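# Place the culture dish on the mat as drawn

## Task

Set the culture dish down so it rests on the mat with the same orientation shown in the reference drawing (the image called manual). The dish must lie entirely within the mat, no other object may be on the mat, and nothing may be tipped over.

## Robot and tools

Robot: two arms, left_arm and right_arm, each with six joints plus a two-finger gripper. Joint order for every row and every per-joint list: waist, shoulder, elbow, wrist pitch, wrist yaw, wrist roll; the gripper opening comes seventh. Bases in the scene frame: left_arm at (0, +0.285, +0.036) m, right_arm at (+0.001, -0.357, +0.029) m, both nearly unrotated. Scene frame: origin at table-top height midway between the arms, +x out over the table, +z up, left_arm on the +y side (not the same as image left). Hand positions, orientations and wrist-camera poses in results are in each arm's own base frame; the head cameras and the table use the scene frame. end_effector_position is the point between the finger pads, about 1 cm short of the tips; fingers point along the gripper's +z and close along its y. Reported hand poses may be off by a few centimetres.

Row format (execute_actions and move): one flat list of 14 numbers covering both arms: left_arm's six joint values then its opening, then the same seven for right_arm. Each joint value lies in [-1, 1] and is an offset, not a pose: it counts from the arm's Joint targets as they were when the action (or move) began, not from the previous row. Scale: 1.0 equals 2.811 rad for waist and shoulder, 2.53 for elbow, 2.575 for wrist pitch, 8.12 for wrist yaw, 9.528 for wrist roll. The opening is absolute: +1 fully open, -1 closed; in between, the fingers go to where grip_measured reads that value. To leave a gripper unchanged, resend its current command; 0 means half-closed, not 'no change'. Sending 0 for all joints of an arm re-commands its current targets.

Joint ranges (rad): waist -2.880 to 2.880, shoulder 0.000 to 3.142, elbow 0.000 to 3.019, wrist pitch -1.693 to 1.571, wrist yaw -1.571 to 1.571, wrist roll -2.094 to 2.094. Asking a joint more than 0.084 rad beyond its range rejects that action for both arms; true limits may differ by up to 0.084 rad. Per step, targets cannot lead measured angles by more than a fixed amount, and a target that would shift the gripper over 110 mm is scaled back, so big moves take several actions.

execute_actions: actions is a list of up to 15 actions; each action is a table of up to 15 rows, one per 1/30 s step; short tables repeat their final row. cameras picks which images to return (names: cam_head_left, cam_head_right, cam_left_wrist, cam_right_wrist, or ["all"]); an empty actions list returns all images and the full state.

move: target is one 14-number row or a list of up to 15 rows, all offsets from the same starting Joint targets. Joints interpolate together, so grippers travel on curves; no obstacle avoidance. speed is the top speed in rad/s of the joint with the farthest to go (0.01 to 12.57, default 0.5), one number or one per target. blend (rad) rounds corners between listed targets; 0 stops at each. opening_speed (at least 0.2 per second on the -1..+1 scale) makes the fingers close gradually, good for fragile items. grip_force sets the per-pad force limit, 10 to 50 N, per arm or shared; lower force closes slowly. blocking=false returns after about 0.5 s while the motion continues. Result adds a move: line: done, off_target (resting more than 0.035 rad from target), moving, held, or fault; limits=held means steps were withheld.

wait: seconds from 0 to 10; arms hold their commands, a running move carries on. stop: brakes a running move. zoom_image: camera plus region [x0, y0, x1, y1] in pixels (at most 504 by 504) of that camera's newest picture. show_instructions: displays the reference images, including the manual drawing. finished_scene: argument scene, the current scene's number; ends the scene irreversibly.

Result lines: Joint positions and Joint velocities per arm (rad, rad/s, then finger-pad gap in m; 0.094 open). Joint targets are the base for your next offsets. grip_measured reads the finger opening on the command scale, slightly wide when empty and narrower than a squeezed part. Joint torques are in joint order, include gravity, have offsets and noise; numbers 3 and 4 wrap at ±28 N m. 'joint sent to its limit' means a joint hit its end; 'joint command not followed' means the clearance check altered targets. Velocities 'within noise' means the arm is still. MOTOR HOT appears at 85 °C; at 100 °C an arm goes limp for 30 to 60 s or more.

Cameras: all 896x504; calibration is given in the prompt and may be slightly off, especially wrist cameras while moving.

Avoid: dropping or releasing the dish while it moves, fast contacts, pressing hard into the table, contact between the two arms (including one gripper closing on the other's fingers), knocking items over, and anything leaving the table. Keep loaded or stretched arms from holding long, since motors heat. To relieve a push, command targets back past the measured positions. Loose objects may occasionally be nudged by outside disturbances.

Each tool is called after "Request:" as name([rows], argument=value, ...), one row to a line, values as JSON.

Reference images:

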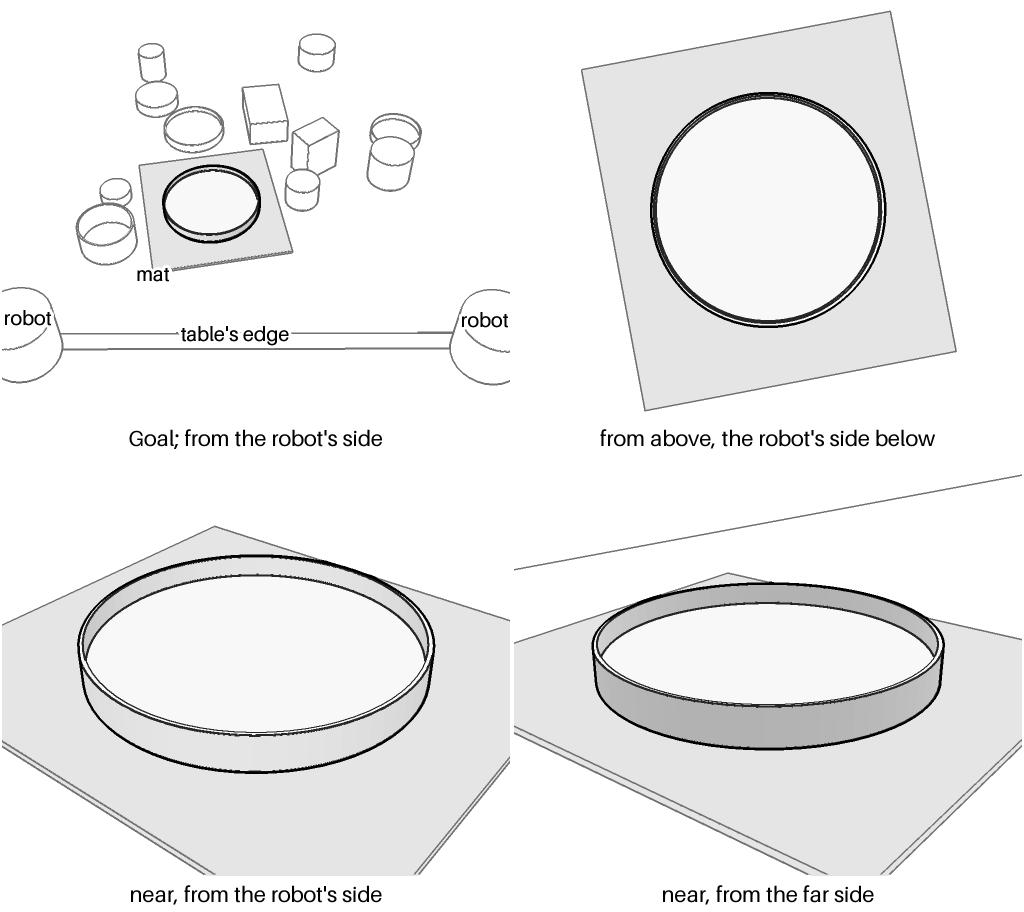

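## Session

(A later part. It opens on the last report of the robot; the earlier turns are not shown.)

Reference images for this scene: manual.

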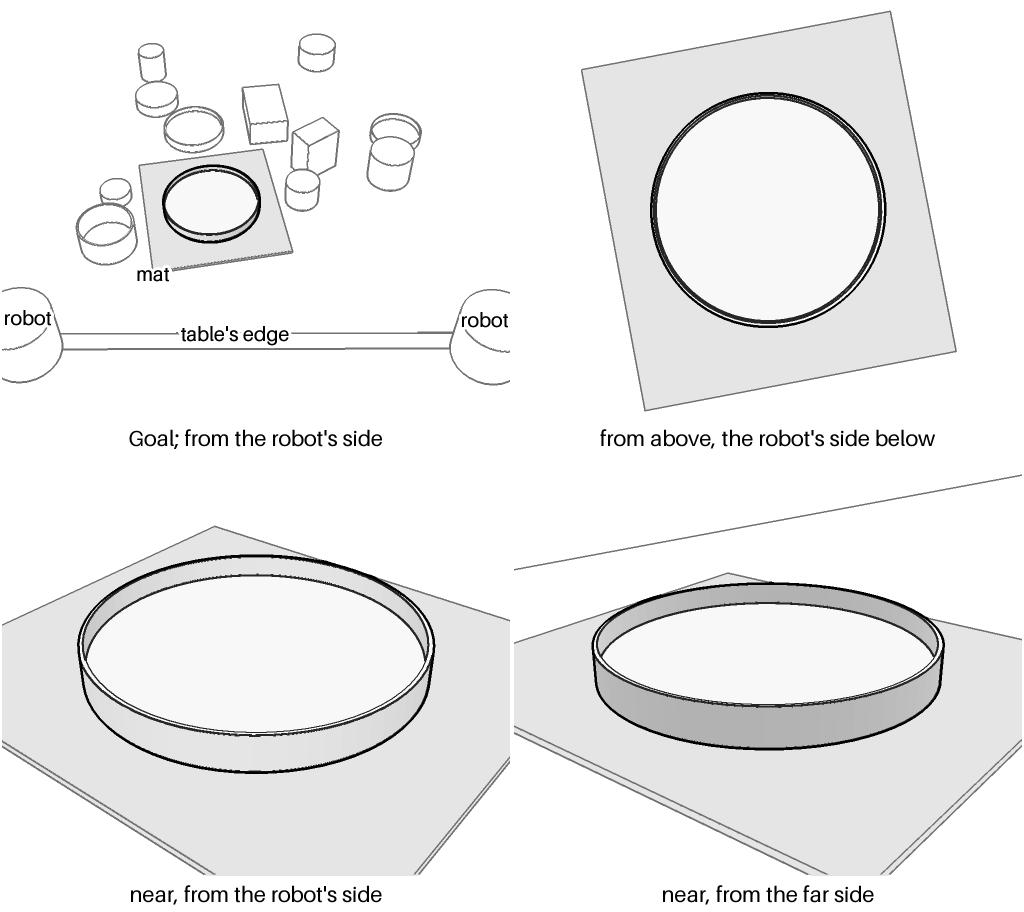

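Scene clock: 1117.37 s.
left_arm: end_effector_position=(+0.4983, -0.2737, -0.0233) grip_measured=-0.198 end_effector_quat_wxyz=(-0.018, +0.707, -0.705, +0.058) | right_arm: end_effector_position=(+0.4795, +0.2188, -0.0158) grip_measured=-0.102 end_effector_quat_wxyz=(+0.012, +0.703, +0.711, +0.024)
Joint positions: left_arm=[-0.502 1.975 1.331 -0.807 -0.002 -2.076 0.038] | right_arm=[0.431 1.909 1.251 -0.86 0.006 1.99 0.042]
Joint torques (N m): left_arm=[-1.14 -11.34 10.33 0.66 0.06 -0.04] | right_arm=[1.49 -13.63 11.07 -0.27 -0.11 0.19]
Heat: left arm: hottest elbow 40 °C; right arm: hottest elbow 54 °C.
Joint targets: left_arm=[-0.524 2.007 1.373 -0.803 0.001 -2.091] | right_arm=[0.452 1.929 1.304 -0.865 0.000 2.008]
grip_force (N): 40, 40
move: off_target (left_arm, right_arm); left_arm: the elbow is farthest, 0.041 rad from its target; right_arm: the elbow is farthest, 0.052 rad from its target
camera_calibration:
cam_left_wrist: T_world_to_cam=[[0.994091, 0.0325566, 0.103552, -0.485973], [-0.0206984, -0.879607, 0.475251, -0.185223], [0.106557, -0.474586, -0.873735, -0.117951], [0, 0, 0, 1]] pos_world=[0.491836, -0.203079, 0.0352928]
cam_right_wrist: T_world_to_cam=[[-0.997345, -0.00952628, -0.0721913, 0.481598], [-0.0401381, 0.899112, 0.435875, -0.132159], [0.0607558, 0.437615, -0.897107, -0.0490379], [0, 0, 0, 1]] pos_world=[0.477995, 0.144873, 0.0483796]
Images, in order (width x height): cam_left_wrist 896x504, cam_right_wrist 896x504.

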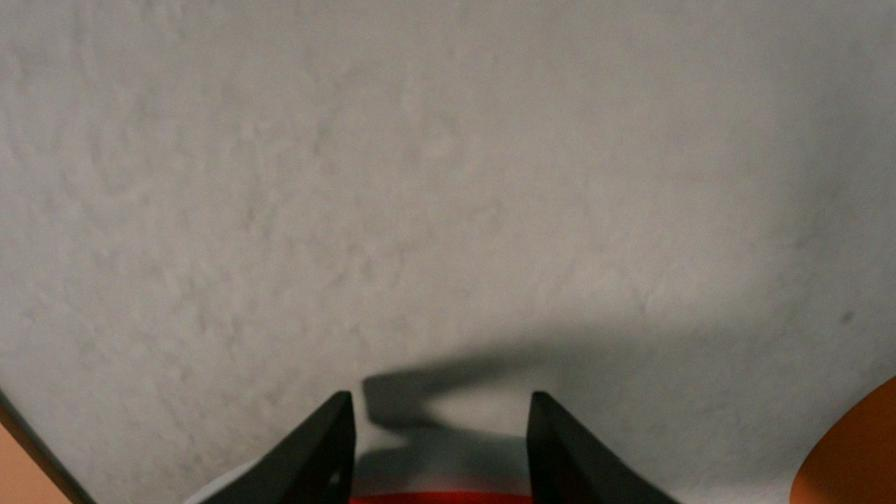

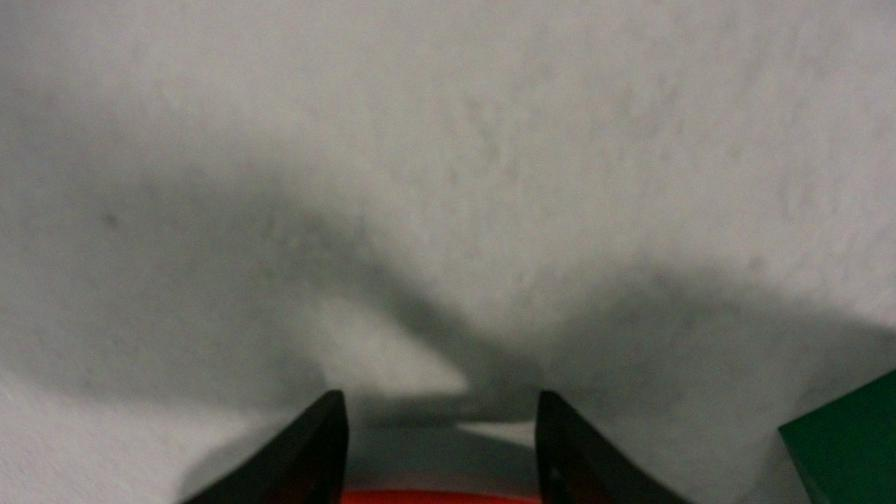

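Request:
move([
  [-0.0046,0.003,0.0054,-0.002,0,0,-0.2, 0.005,0.0026,0.0046,-0.0018,0,0,-0.1],
  [-0.0046,-0.0326,0.0339,-0.0688,0,0,-0.2, 0.005,-0.0355,0.0332,-0.0715,0,0,-0.1],
], speed=[0.05,0.12], cameras=["all"])

Scene clock: 1144.37 s.
left_arm: end_effector_position=(+0.4984, -0.2735, -0.0233) grip_measured=-0.198 end_effector_quat_wxyz=(-0.018, +0.707, -0.704, +0.057) | right_arm: end_effector_position=(+0.4796, +0.2185, -0.0158) grip_measured=-0.102 end_effector_quat_wxyz=(+0.014, +0.702, +0.711, +0.023)
Joint positions: left_arm=[-0.502 1.975 1.331 -0.807 -0.003 -2.077 0.038] | right_arm=[0.431 1.909 1.251 -0.86 0.009 1.99 0.042]
Joint torques (N m): left_arm=[0.26 -13.51 7.17 0.5 -0.03 0.07] | right_arm=[-0.26 -15.03 7.25 -0.08 0.04 0.03]
Heat: left arm: hottest elbow 44 °C; right arm: hottest elbow 50 °C.
Joint targets: left_arm=[-0.502 1.975 1.331 -0.807 -0.002 -2.077] | right_arm=[0.431 1.909 1.251 -0.860 0.007 1.990]
grip_force (N): 40, 40
move: held (left_arm, right_arm; a check stopped the path); path passed 0 of 2 targets; limits=held; left_arm: the wrist pitch is farthest, 0.173 rad from its target; right_arm: the wrist pitch is farthest, 0.189 rad from its target
joint command not followed: on one or more control steps a check withheld the commanded joint targets of the left arm, and it was not sent them on those steps.
cause: the commanded joint targets, or the way to them, would bring a part of the robot too close to another arm (this arm's wrist (the part past the wrist pitch) and the right arm's wrist (the part past the wrist pitch), along the way the arms are being sent, or toward where that arm still pushes).
joint command not followed: on one or more control steps a check withheld the commanded joint targets of the right arm, and it was not sent them on those steps.
cause: the commanded joint targets, or the way to them, would bring a part of the robot too close to another arm (this arm's wrist (the part past the wrist pitch) and the left arm's wrist (the part past the wrist pitch), along the way the arms are being sent, or toward where that arm still pushes).
camera_calibration:
cam_left_wrist: T_world_to_cam=[[0.994041, 0.0329093, 0.103923, -0.485895], [-0.0204988, -0.879903, 0.474711, -0.185271], [0.107065, -0.474013, -0.873985, -0.118029], [0, 0, 0, 1]] pos_world=[0.491839, -0.202978, 0.0352905]
cam_right_wrist: T_world_to_cam=[[-0.997251, -0.010018, -0.0734136, 0.481797], [-0.0409445, 0.900302, 0.433336, -0.131819], [0.0617532, 0.435151, -0.898237, -0.0488833], [0, 0, 0, 1]] pos_world=[0.478094, 0.144775, 0.0485835]

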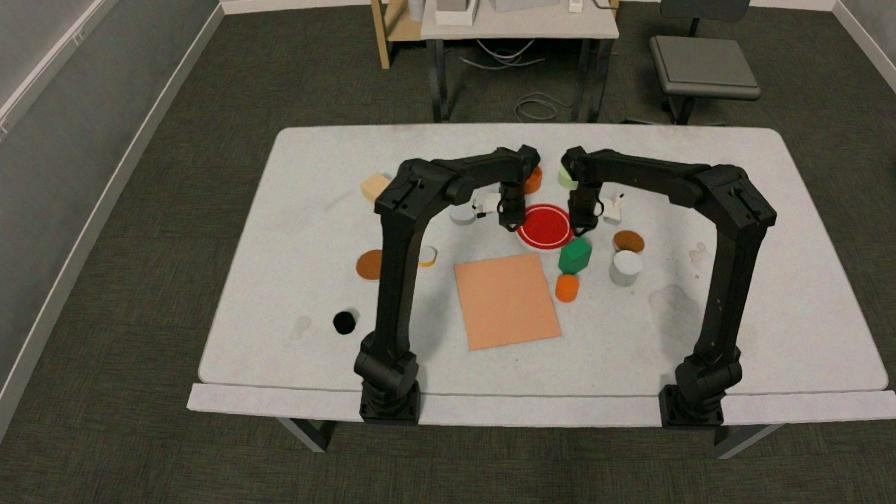

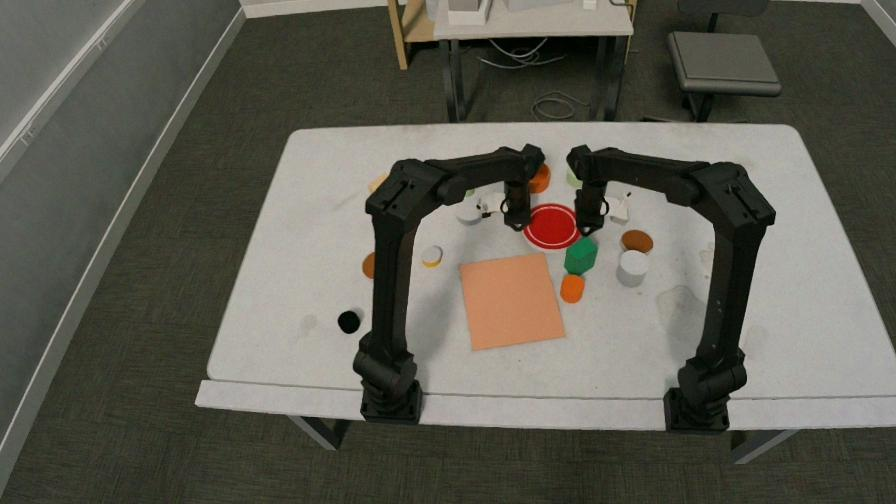

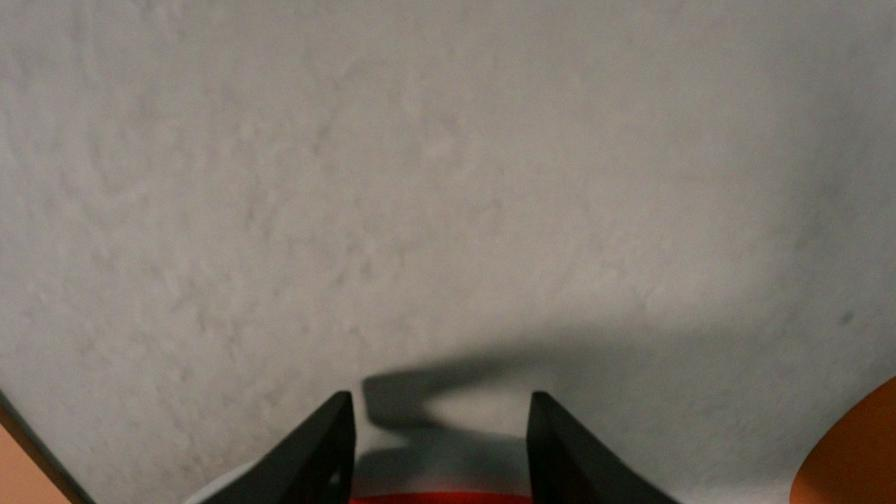

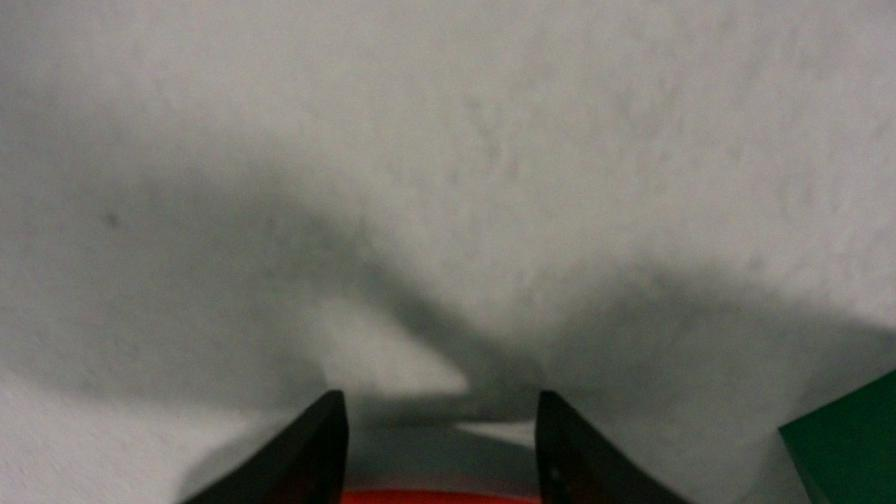

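Request:
move([
  [0.0213,-0.0356,0.0365,-0.0668,0,0,-0.2, -0.0213,-0.0381,0.0366,-0.0697,0,0,-0.1],
  [0.0849,-0.0474,-0.018,0.0127,0.0827,0.3473,-0.2, -0.095,-0.0409,-0.0127,-0.0016,-0.086,-0.3562,-0.1],
], speed=[0.3,1.2], cameras=["all"])

Scene clock: 1218.10 s.
left_arm: end_effector_position=(+0.5109, -0.2569, +0.0608) grip_measured=-0.198 end_effector_quat_wxyz=(+0.237, +0.665, +0.665, -0.244) | right_arm: end_effector_position=(+0.4919, +0.1967, +0.0662) grip_measured=-0.102 end_effector_quat_wxyz=(-0.236, +0.674, -0.655, -0.246)
Joint positions: left_arm=[-0.276 1.864 1.292 -0.789 0.666 1.223 0.038] | right_arm=[0.171 1.805 1.223 -0.876 -0.689 -1.39 0.042]
Joint torques (N m): left_arm=[1.14 -14.39 6.99 1.26 0.75 0.13] | right_arm=[-0.85 -15.03 7.35 0.5 -0.55 -0.12]
Motor temperatures (°C): left_arm=[22 32 40 24 21 21 19] | right_arm=[22 31 43 21 20 20 22]
Heat: left arm: hottest elbow 40 °C; right arm: hottest elbow 43 °C.
Joint targets: left_arm=[-0.264 1.841 1.286 -0.774 0.669 1.232] | right_arm=[0.164 1.794 1.219 -0.864 -0.692 -1.404]
grip_force (N): 40, 40
move: done
camera_calibration:
cam_left_wrist: T_world_to_cam=[[-0.999556, -0.0163996, 0.024895, 0.503063], [-0.0221366, 0.967637, -0.251372, 0.309267], [-0.019967, -0.251812, -0.96757, 0.0896416], [0, 0, 0, 1]] pos_world=[0.511475, -0.268435, 0.151952]
cam_right_wrist: T_world_to_cam=[[0.998849, 0.0433146, -0.0206213, -0.496071], [0.0365318, -0.965386, -0.258254, 0.227352], [-0.0310937, 0.257203, -0.965857, 0.118695], [0, 0, 0, 1]] pos_world=[0.490885, 0.210441, 0.163128]

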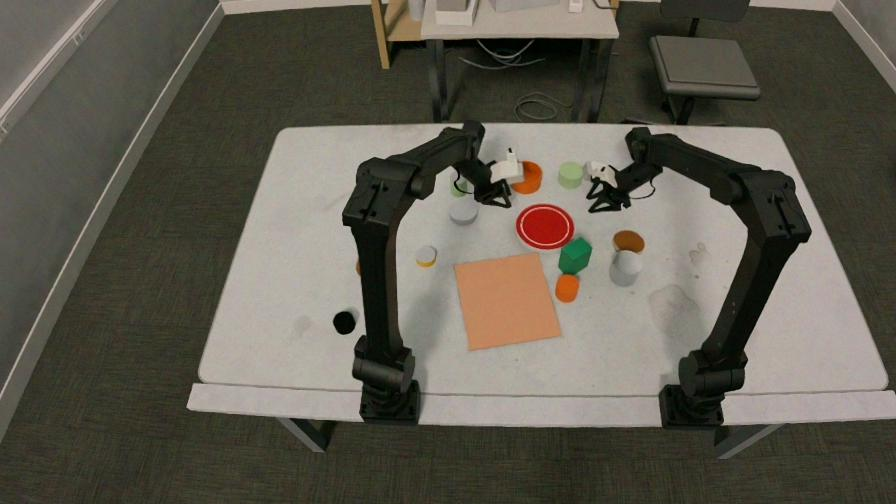

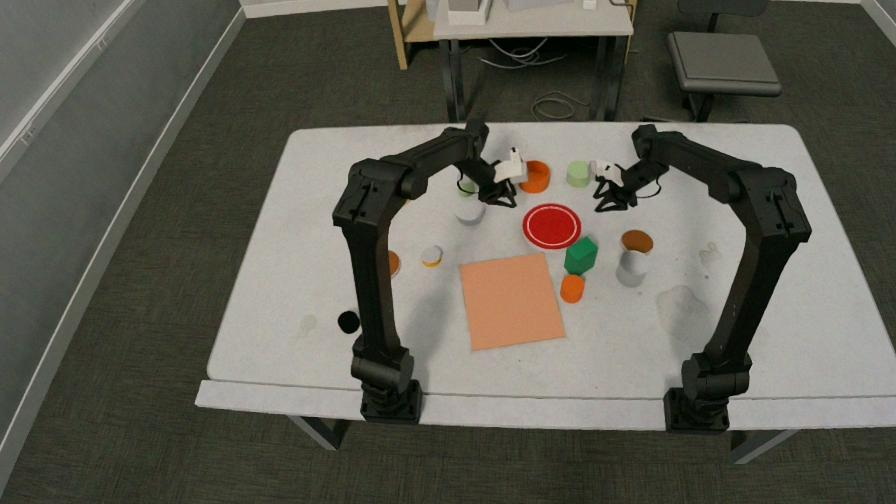

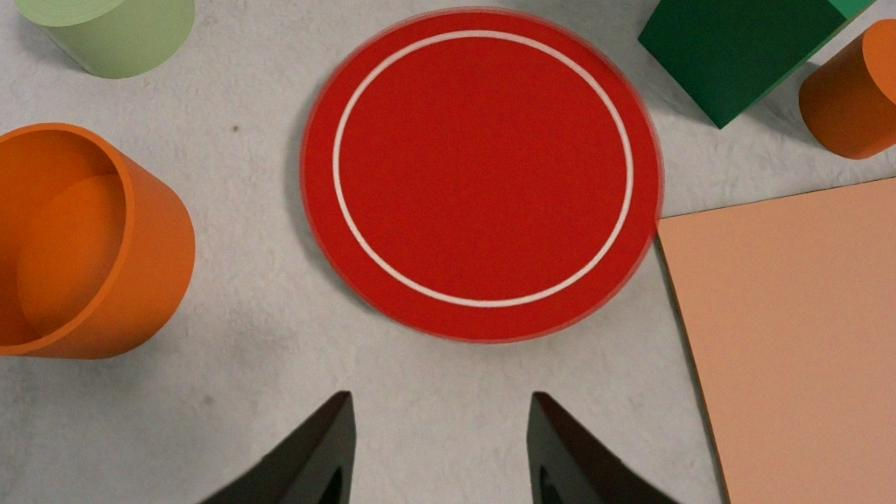

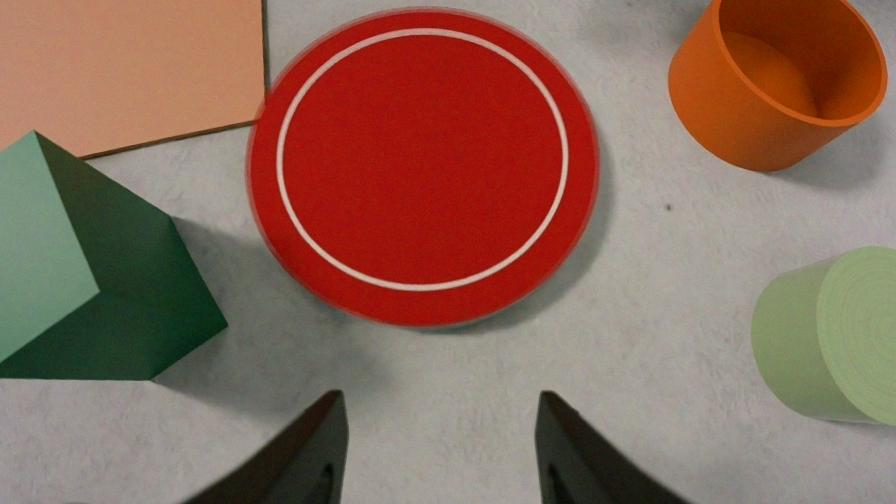

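Request:
move(target=[0.0021,0.0494,-0.0419,0.0831,0,0,-0.2, -0.0025,0.0573,-0.0316,0.0819,0,0,-0.1], speed=0.3, cameras=["cam_left_wrist","cam_right_wrist"])

Scene clock: 1235.53 s.
left_arm: end_effector_position=(+0.4962, -0.2502, -0.0205) grip_measured=-0.198 end_effector_quat_wxyz=(+0.239, +0.664, +0.665, -0.243) | right_arm: end_effector_position=(+0.4861, +0.1930, -0.0186) grip_measured=-0.102 end_effector_quat_wxyz=(-0.237, +0.672, -0.656, -0.249)
Joint positions: left_arm=[-0.271 1.963 1.181 -0.576 0.667 1.223 0.038] | right_arm=[0.164 1.937 1.144 -0.67 -0.696 -1.391 0.042]
Joint torques (N m): left_arm=[1.26 -11.52 6.23 1.31 0.73 0.15] | right_arm=[-0.85 -13.39 6.13 0.66 -0.31 -0.09]
Heat: left arm: hottest elbow 39 °C; right arm: hottest elbow 42 °C.
Joint targets: left_arm=[-0.258 1.980 1.180 -0.560 0.669 1.232] | right_arm=[0.157 1.955 1.139 -0.653 -0.692 -1.404]
grip_force (N): 40, 40
move: done
camera_calibration:
cam_left_wrist: T_world_to_cam=[[-0.999548, -0.0204721, 0.0219983, 0.489444], [-0.0253755, 0.967146, -0.252953, 0.283544], [-0.0160971, -0.253397, -0.967229, 0.0101238], [0, 0, 0, 1]] pos_world=[0.496581, -0.261643, 0.0707484]
cam_right_wrist: T_world_to_cam=[[0.998951, 0.0383854, -0.0249883, -0.491038], [0.0304461, -0.964087, -0.263835, 0.204724], [-0.0342183, 0.262797, -0.964244, 0.0379507], [0, 0, 0, 1]] pos_world=[0.485588, 0.206247, 0.078337]
Images, in order (width x height): cam_left_wrist 896x504, cam_right_wrist 896x504.

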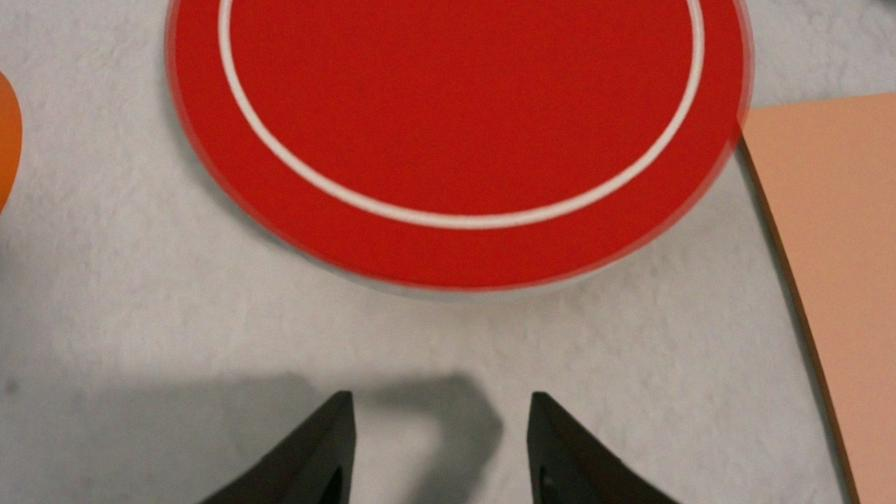

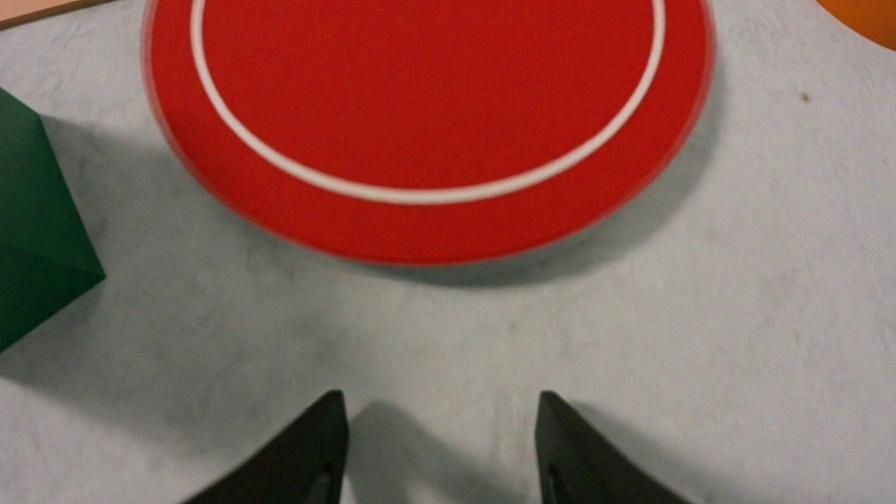

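Request:
move(target=[-0.0157,0.0035,0.0061,0.0108,-0.0013,-0.0057,-0.2, 0.0114,0.0007,0.001,0.0099,0.0005,0.0043,-0.1], speed=0.06, cameras=["cam_left_wrist","cam_right_wrist"])

Scene clock: 1248.00 s.
left_arm: end_effector_position=(+0.4973, -0.2605, -0.0196) grip_measured=-0.198 end_effector_quat_wxyz=(+0.243, +0.661, +0.668, -0.241) | right_arm: end_effector_position=(+0.4899, +0.1986, -0.0184) grip_measured=-0.102 end_effector_quat_wxyz=(-0.244, +0.674, -0.654, -0.243)
Joint positions: left_arm=[-0.29 1.963 1.181 -0.547 0.662 1.187 0.038] | right_arm=[0.175 1.937 1.144 -0.642 -0.692 -1.377 0.042]
Joint torques (N m): left_arm=[-0.5 -11.05 7.56 1.32 0.46 -0.04] | right_arm=[0.91 -13.33 6.37 0.59 -0.31 0.14]
Heat: left arm: hottest elbow 38 °C; right arm: hottest elbow 41 °C.
Joint targets: left_arm=[-0.302 1.990 1.195 -0.533 0.659 1.178] | right_arm=[0.189 1.957 1.141 -0.628 -0.687 -1.363]
grip_force (N): 40, 40
move: done
camera_calibration:
cam_left_wrist: T_world_to_cam=[[-0.999405, -0.0301759, 0.0166837, 0.487603], [-0.0334482, 0.965965, -0.256502, 0.297328], [-0.00837569, -0.256907, -0.9664, 0.0036327], [0, 0, 0, 1]] pos_world=[0.497288, -0.271562, 0.0716409]
cam_right_wrist: T_world_to_cam=[[0.99927, 0.0377966, -0.00564353, -0.494782], [0.0349734, -0.963992, -0.26362, 0.207888], [-0.0154043, 0.26323, -0.96461, 0.0275623], [0, 0, 0, 1]] pos_world=[0.487574, 0.211848, 0.078598]
Images, in order (width x height): cam_left_wrist 896x504, cam_right_wrist 896x504.

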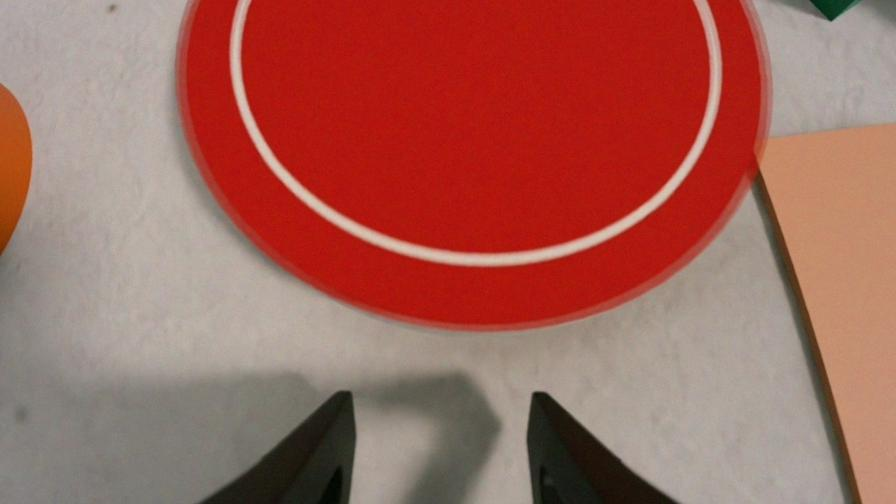

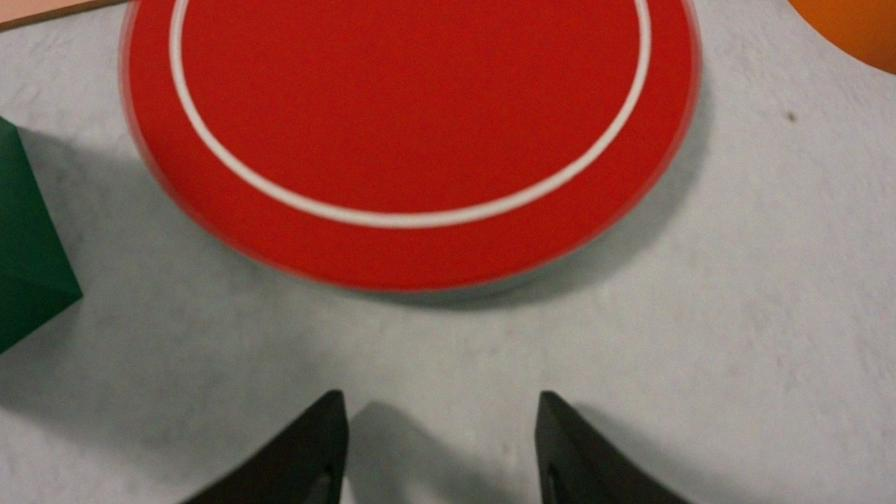

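Request:
move(target=[-0.0065,-0.003,-0.0054,0.0072,-0.0005,-0.0024,-0.2, 0.0114,-0.0044,-0.0081,0.013,0.0005,0.0043,-0.1], speed=0.06, cameras=["cam_left_wrist","cam_right_wrist"])

Scene clock: 1265.23 s.
left_arm: end_effector_position=(+0.4966, -0.2697, -0.0191) grip_measured=-0.198 end_effector_quat_wxyz=(+0.245, +0.661, +0.668, -0.240) | right_arm: end_effector_position=(+0.4895, +0.2083, -0.0189) grip_measured=-0.102 end_effector_quat_wxyz=(-0.246, +0.670, -0.658, -0.241)
Joint positions: left_arm=[-0.307 1.963 1.181 -0.529 0.658 1.164 0.038] | right_arm=[0.194 1.934 1.136 -0.609 -0.688 -1.336 0.042]
Joint torques (N m): left_arm=[-0.56 -11.63 6.48 1.36 0.45 -0.01] | right_arm=[1.96 -14.04 5.46 0.66 -0.29 0.16]
Heat: left arm: hottest elbow 37 °C; right arm: hottest elbow 41 °C.
Joint targets: left_arm=[-0.320 1.981 1.181 -0.514 0.654 1.155] | right_arm=[0.221 1.945 1.121 -0.594 -0.683 -1.322]
grip_force (N): 40, 40
move: done
camera_calibration:
cam_left_wrist: T_world_to_cam=[[-0.999406, -0.0318924, 0.0130718, 0.486014], [-0.0341876, 0.965458, -0.258306, 0.306501], [-0.00438229, -0.2586, -0.965975, -0.000601683], [0, 0, 0, 1]] pos_world=[0.496202, -0.28057, 0.0722369]
cam_right_wrist: T_world_to_cam=[[0.999672, 0.0252739, -0.00421509, -0.492283], [0.0232566, -0.964034, -0.26476, 0.222854], [-0.010755, 0.264575, -0.964305, 0.0219511], [0, 0, 0, 1]] pos_world=[0.487174, 0.221473, 0.0780952]
Images, in order (width x height): cam_left_wrist 896x504, cam_right_wrist 896x504.

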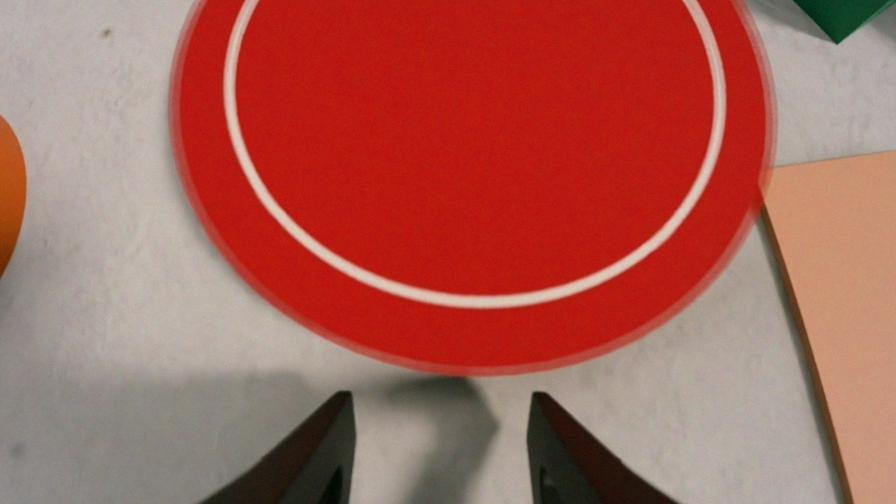

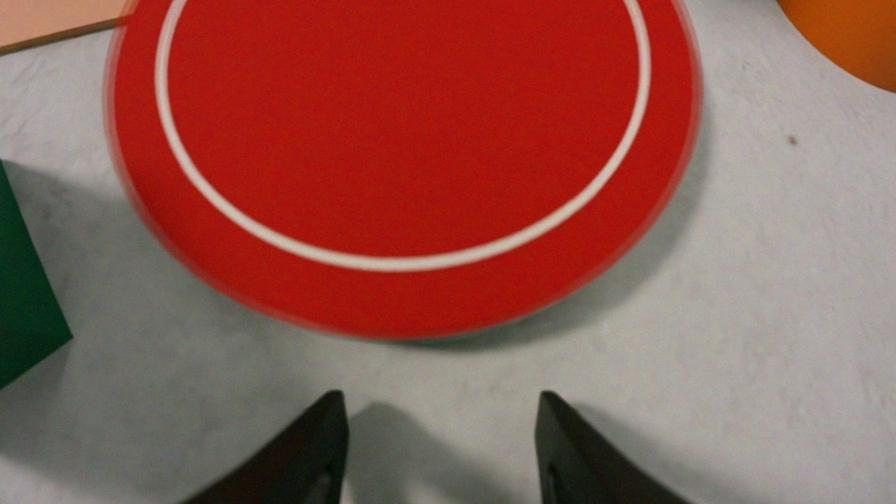

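Request:
move(target=[-0.0053,-0.0048,-0.0085,0.0074,-0.0004,-0.0019,-0.2, 0.0101,-0.0071,-0.0126,0.0137,0.0005,0.0038,-0.1], speed=0.06, cameras=["cam_left_wrist","cam_right_wrist"])

Scene clock: 1277.63 s.
left_arm: end_effector_position=(+0.4902, -0.2739, -0.0235) grip_measured=-0.198 end_effector_quat_wxyz=(+0.242, +0.659, +0.670, -0.242) | right_arm: end_effector_position=(+0.4826, +0.2201, -0.0187) grip_measured=-0.102 end_effector_quat_wxyz=(-0.250, +0.671, -0.656, -0.237)
Joint positions: left_arm=[-0.319 1.963 1.166 -0.511 0.654 1.147 0.038] | right_arm=[0.221 1.919 1.109 -0.564 -0.68 -1.302 0.042]
Joint torques (N m): left_arm=[-0.79 -12.45 5.89 1.42 0.5 -0.04] | right_arm=[2.08 -14.15 5.07 0.36 -0.43 0.16]
Heat: left arm: hottest elbow 37 °C; right arm: hottest elbow 41 °C.
Joint targets: left_arm=[-0.335 1.968 1.160 -0.495 0.651 1.137] | right_arm=[0.250 1.924 1.089 -0.559 -0.679 -1.286]
grip_force (N): 40, 40
move: done
camera_calibration:
cam_left_wrist: T_world_to_cam=[[-0.99919, -0.0346415, 0.0204613, 0.478904], [-0.0387207, 0.966111, -0.255208, 0.311707], [-0.0109271, -0.255794, -0.96667, -0.00197269], [0, 0, 0, 1]] pos_world=[0.490564, -0.285058, 0.0678441]
cam_right_wrist: T_world_to_cam=[[0.999648, 0.0253463, 0.00782563, -0.485425], [0.026513, -0.964224, -0.26376, 0.232967], [0.000860297, 0.263875, -0.964557, 0.013503], [0, 0, 0, 1]] pos_world=[0.479066, 0.233373, 0.0782707]
Images, in order (width x height): cam_left_wrist 896x504, cam_right_wrist 896x504.

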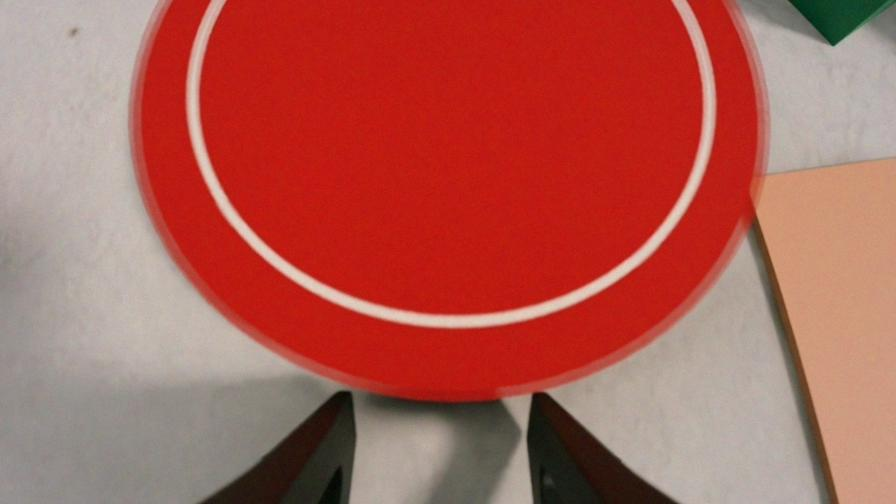

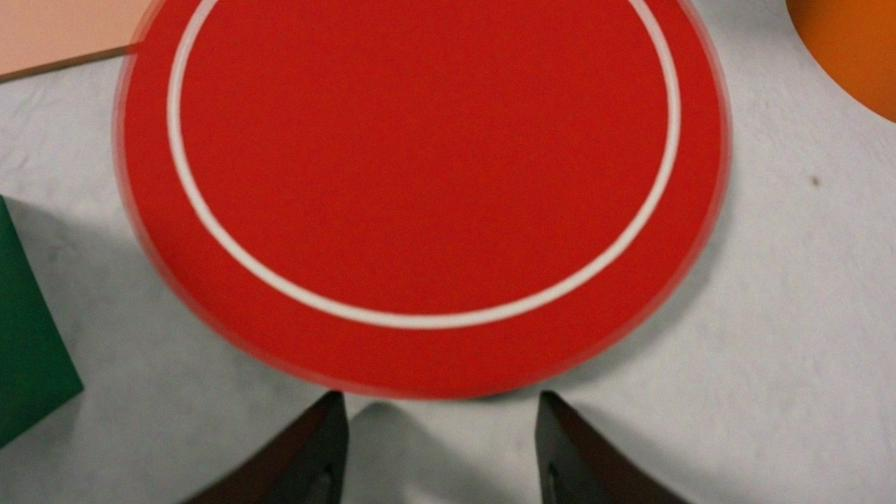

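Request:
move(target=[-0.0078,0.0018,0.003,0.0054,-0.0006,-0.0029,-0.2, 0.0086,0.0005,0.0008,0.0075,0.0004,0.0033,-0.1], speed=0.06, cameras=["cam_left_wrist","cam_right_wrist"])

Scene clock: 1287.37 s.
left_arm: end_effector_position=(+0.4905, -0.2741, -0.0244) grip_measured=-0.198 end_effector_quat_wxyz=(+0.238, +0.654, +0.677, -0.240) | right_arm: end_effector_position=(+0.4825, +0.2205, -0.0188) grip_measured=-0.102 end_effector_quat_wxyz=(-0.247, +0.665, -0.665, -0.235)
Joint positions: left_arm=[-0.322 1.963 1.166 -0.51 0.644 1.125 0.038] | right_arm=[0.224 1.915 1.104 -0.556 -0.671 -1.275 0.042]
Joint torques (N m): left_arm=[-2.14 -12.1 6.5 1.92 0.71 -0.1] | right_arm=[3.78 -13.68 5.57 0.77 -0.66 0.25]
Heat: left arm: hottest elbow 36 °C; right arm: hottest elbow 40 °C.
Joint targets: left_arm=[-0.357 1.973 1.167 -0.481 0.646 1.109] | right_arm=[0.274 1.926 1.091 -0.539 -0.676 -1.255]
grip_force (N): 40, 40
move: off_target (right_arm); right_arm: the waist is farthest, 0.050 rad from its target
camera_calibration:
cam_left_wrist: T_world_to_cam=[[-0.998238, -0.0514498, 0.0295571, 0.47434], [-0.0571635, 0.967431, -0.246594, 0.321293], [-0.0159072, -0.247849, -0.968668, 0.0016028], [0, 0, 0, 1]] pos_world=[0.491896, -0.286027, 0.0667616]
cam_right_wrist: T_world_to_cam=[[0.999984, 0.00564277, -0.000488836, -0.48135], [0.00532665, -0.966269, -0.257479, 0.243962], [-0.00192524, 0.257472, -0.966284, 0.016048], [0, 0, 0, 1]] pos_world=[0.480073, 0.234318, 0.0780867]
Images, in order (width x height): cam_left_wrist 896x504, cam_right_wrist 896x504.

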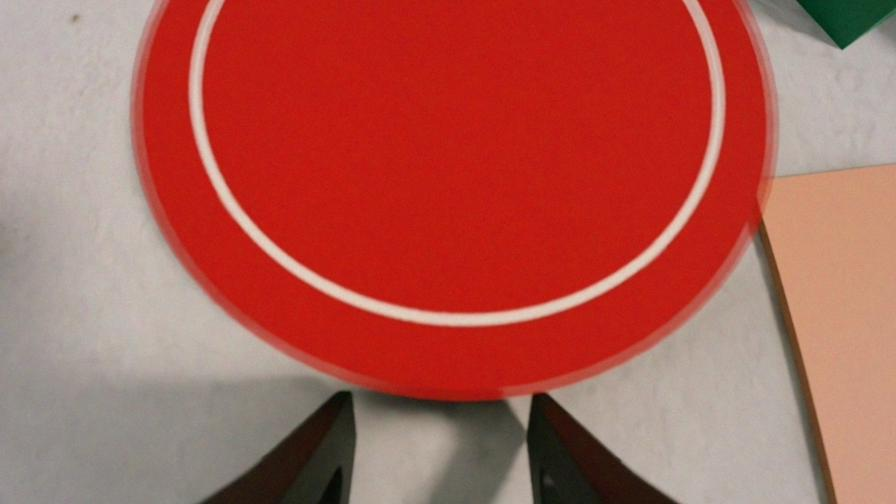

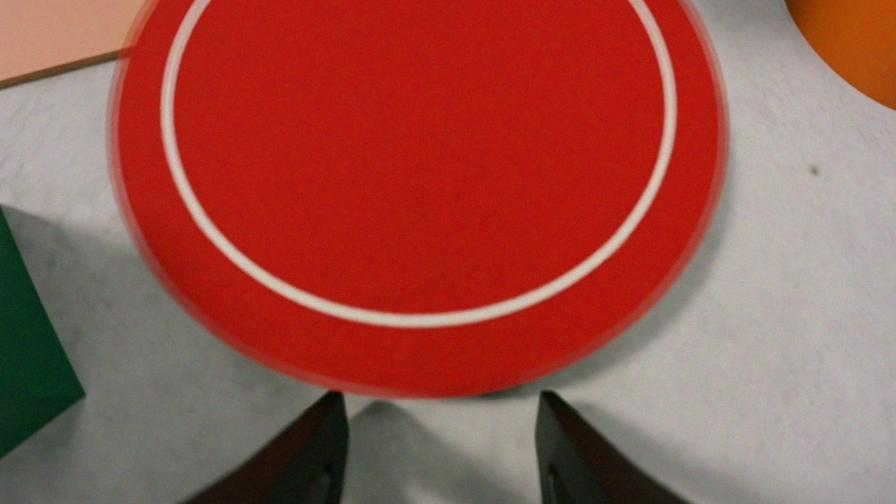

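Request:
move([
  [-0.0039,0.0009,0.0015,0.0027,-0.0003,-0.0015,-0.2, 0.0043,0.0003,0.0004,0.0038,0.0002,0.0017,-0.1],
  [-0.0039,-0.0416,0.0319,-0.06,-0.0003,-0.0015,-0.2, 0.0043,-0.0438,0.0316,-0.0614,0.0002,0.0017,-0.1],
], speed=[0.06,0.12], cameras=["all"])

Scene clock: 1307.47 s.
left_arm: end_effector_position=(+0.4833, -0.2709, +0.0136) grip_measured=-0.198 end_effector_quat_wxyz=(+0.219, +0.649, +0.688, -0.239) | right_arm: end_effector_position=(+0.4688, +0.2252, +0.0226) grip_measured=-0.102 end_effector_quat_wxyz=(-0.225, +0.662, -0.674, -0.240)
Joint positions: left_arm=[-0.326 1.885 1.183 -0.636 0.624 1.112 0.038] | right_arm=[0.245 1.824 1.117 -0.691 -0.65 -1.249 0.042]
Joint torques (N m): left_arm=[-2.61 -14.39 12.22 0.73 1.5 -0.1] | right_arm=[3.19 -15.15 11.08 -0.08 -1.37 0.12]
Heat: left arm: hottest elbow 36 °C; right arm: hottest elbow 40 °C.
Joint targets: left_arm=[-0.368 1.856 1.248 -0.636 0.644 1.095] | right_arm=[0.286 1.803 1.171 -0.697 -0.674 -1.239]
grip_force (N): 40, 40
move: off_target (left_arm, right_arm); left_arm: the elbow is farthest, 0.065 rad from its target; right_arm: the elbow is farthest, 0.054 rad from its target
camera_calibration:
cam_left_wrist: T_world_to_cam=[[-0.99613, -0.0643015, 0.0599175, 0.461346], [-0.0758555, 0.973316, -0.216569, 0.337392], [-0.0443929, -0.220276, -0.974427, 0.0604466], [0, 0, 0, 1]] pos_world=[0.487837, -0.285409, 0.104327]
cam_right_wrist: T_world_to_cam=[[0.999071, 0.00158249, -0.0430685, -0.465322], [-0.00842402, -0.972879, -0.231161, 0.266578], [-0.0422663, 0.231309, -0.971962, 0.0797221], [0, 0, 0, 1]] pos_world=[0.470505, 0.241644, 0.119069]

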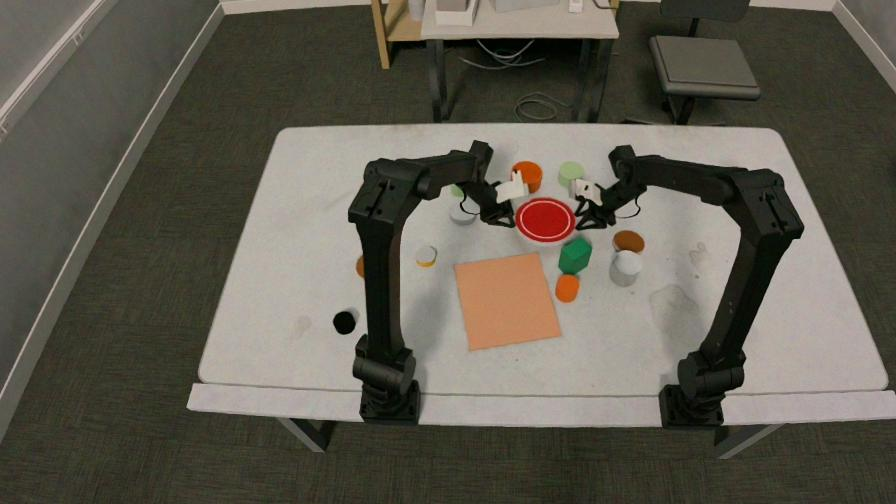

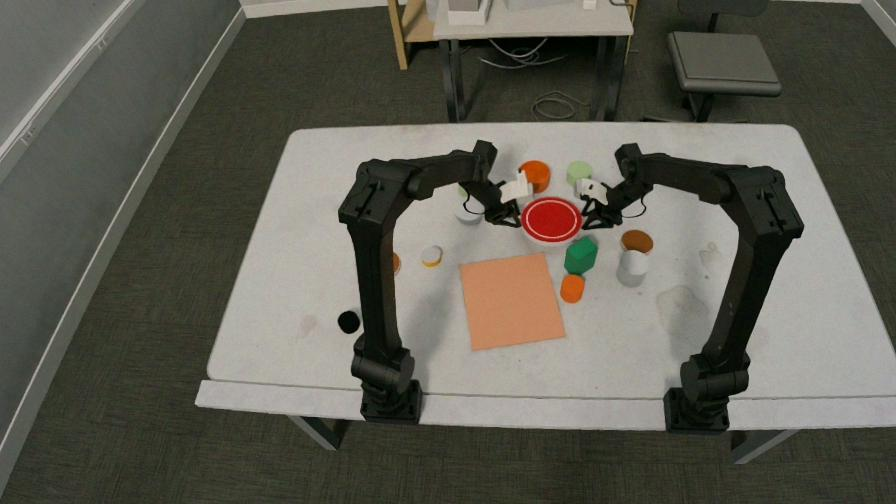

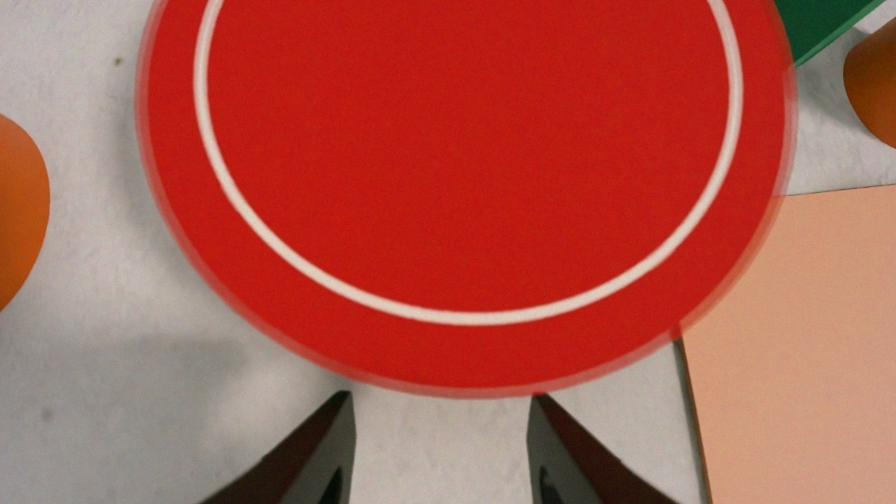

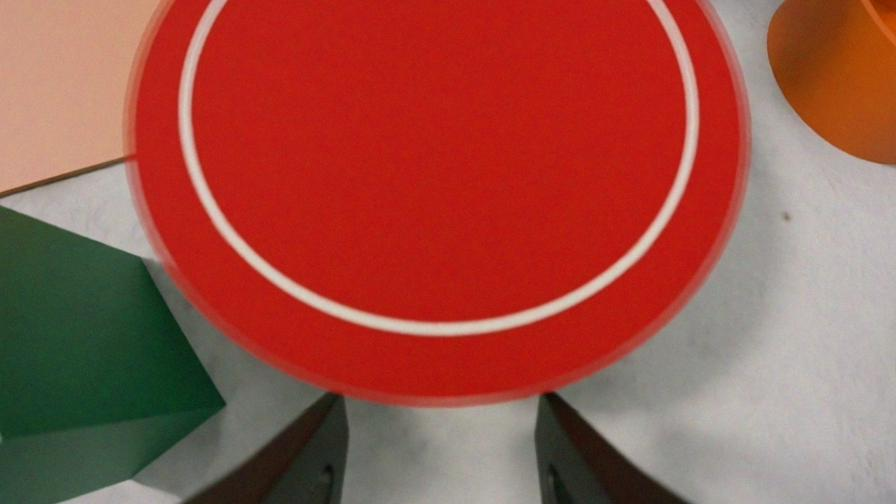

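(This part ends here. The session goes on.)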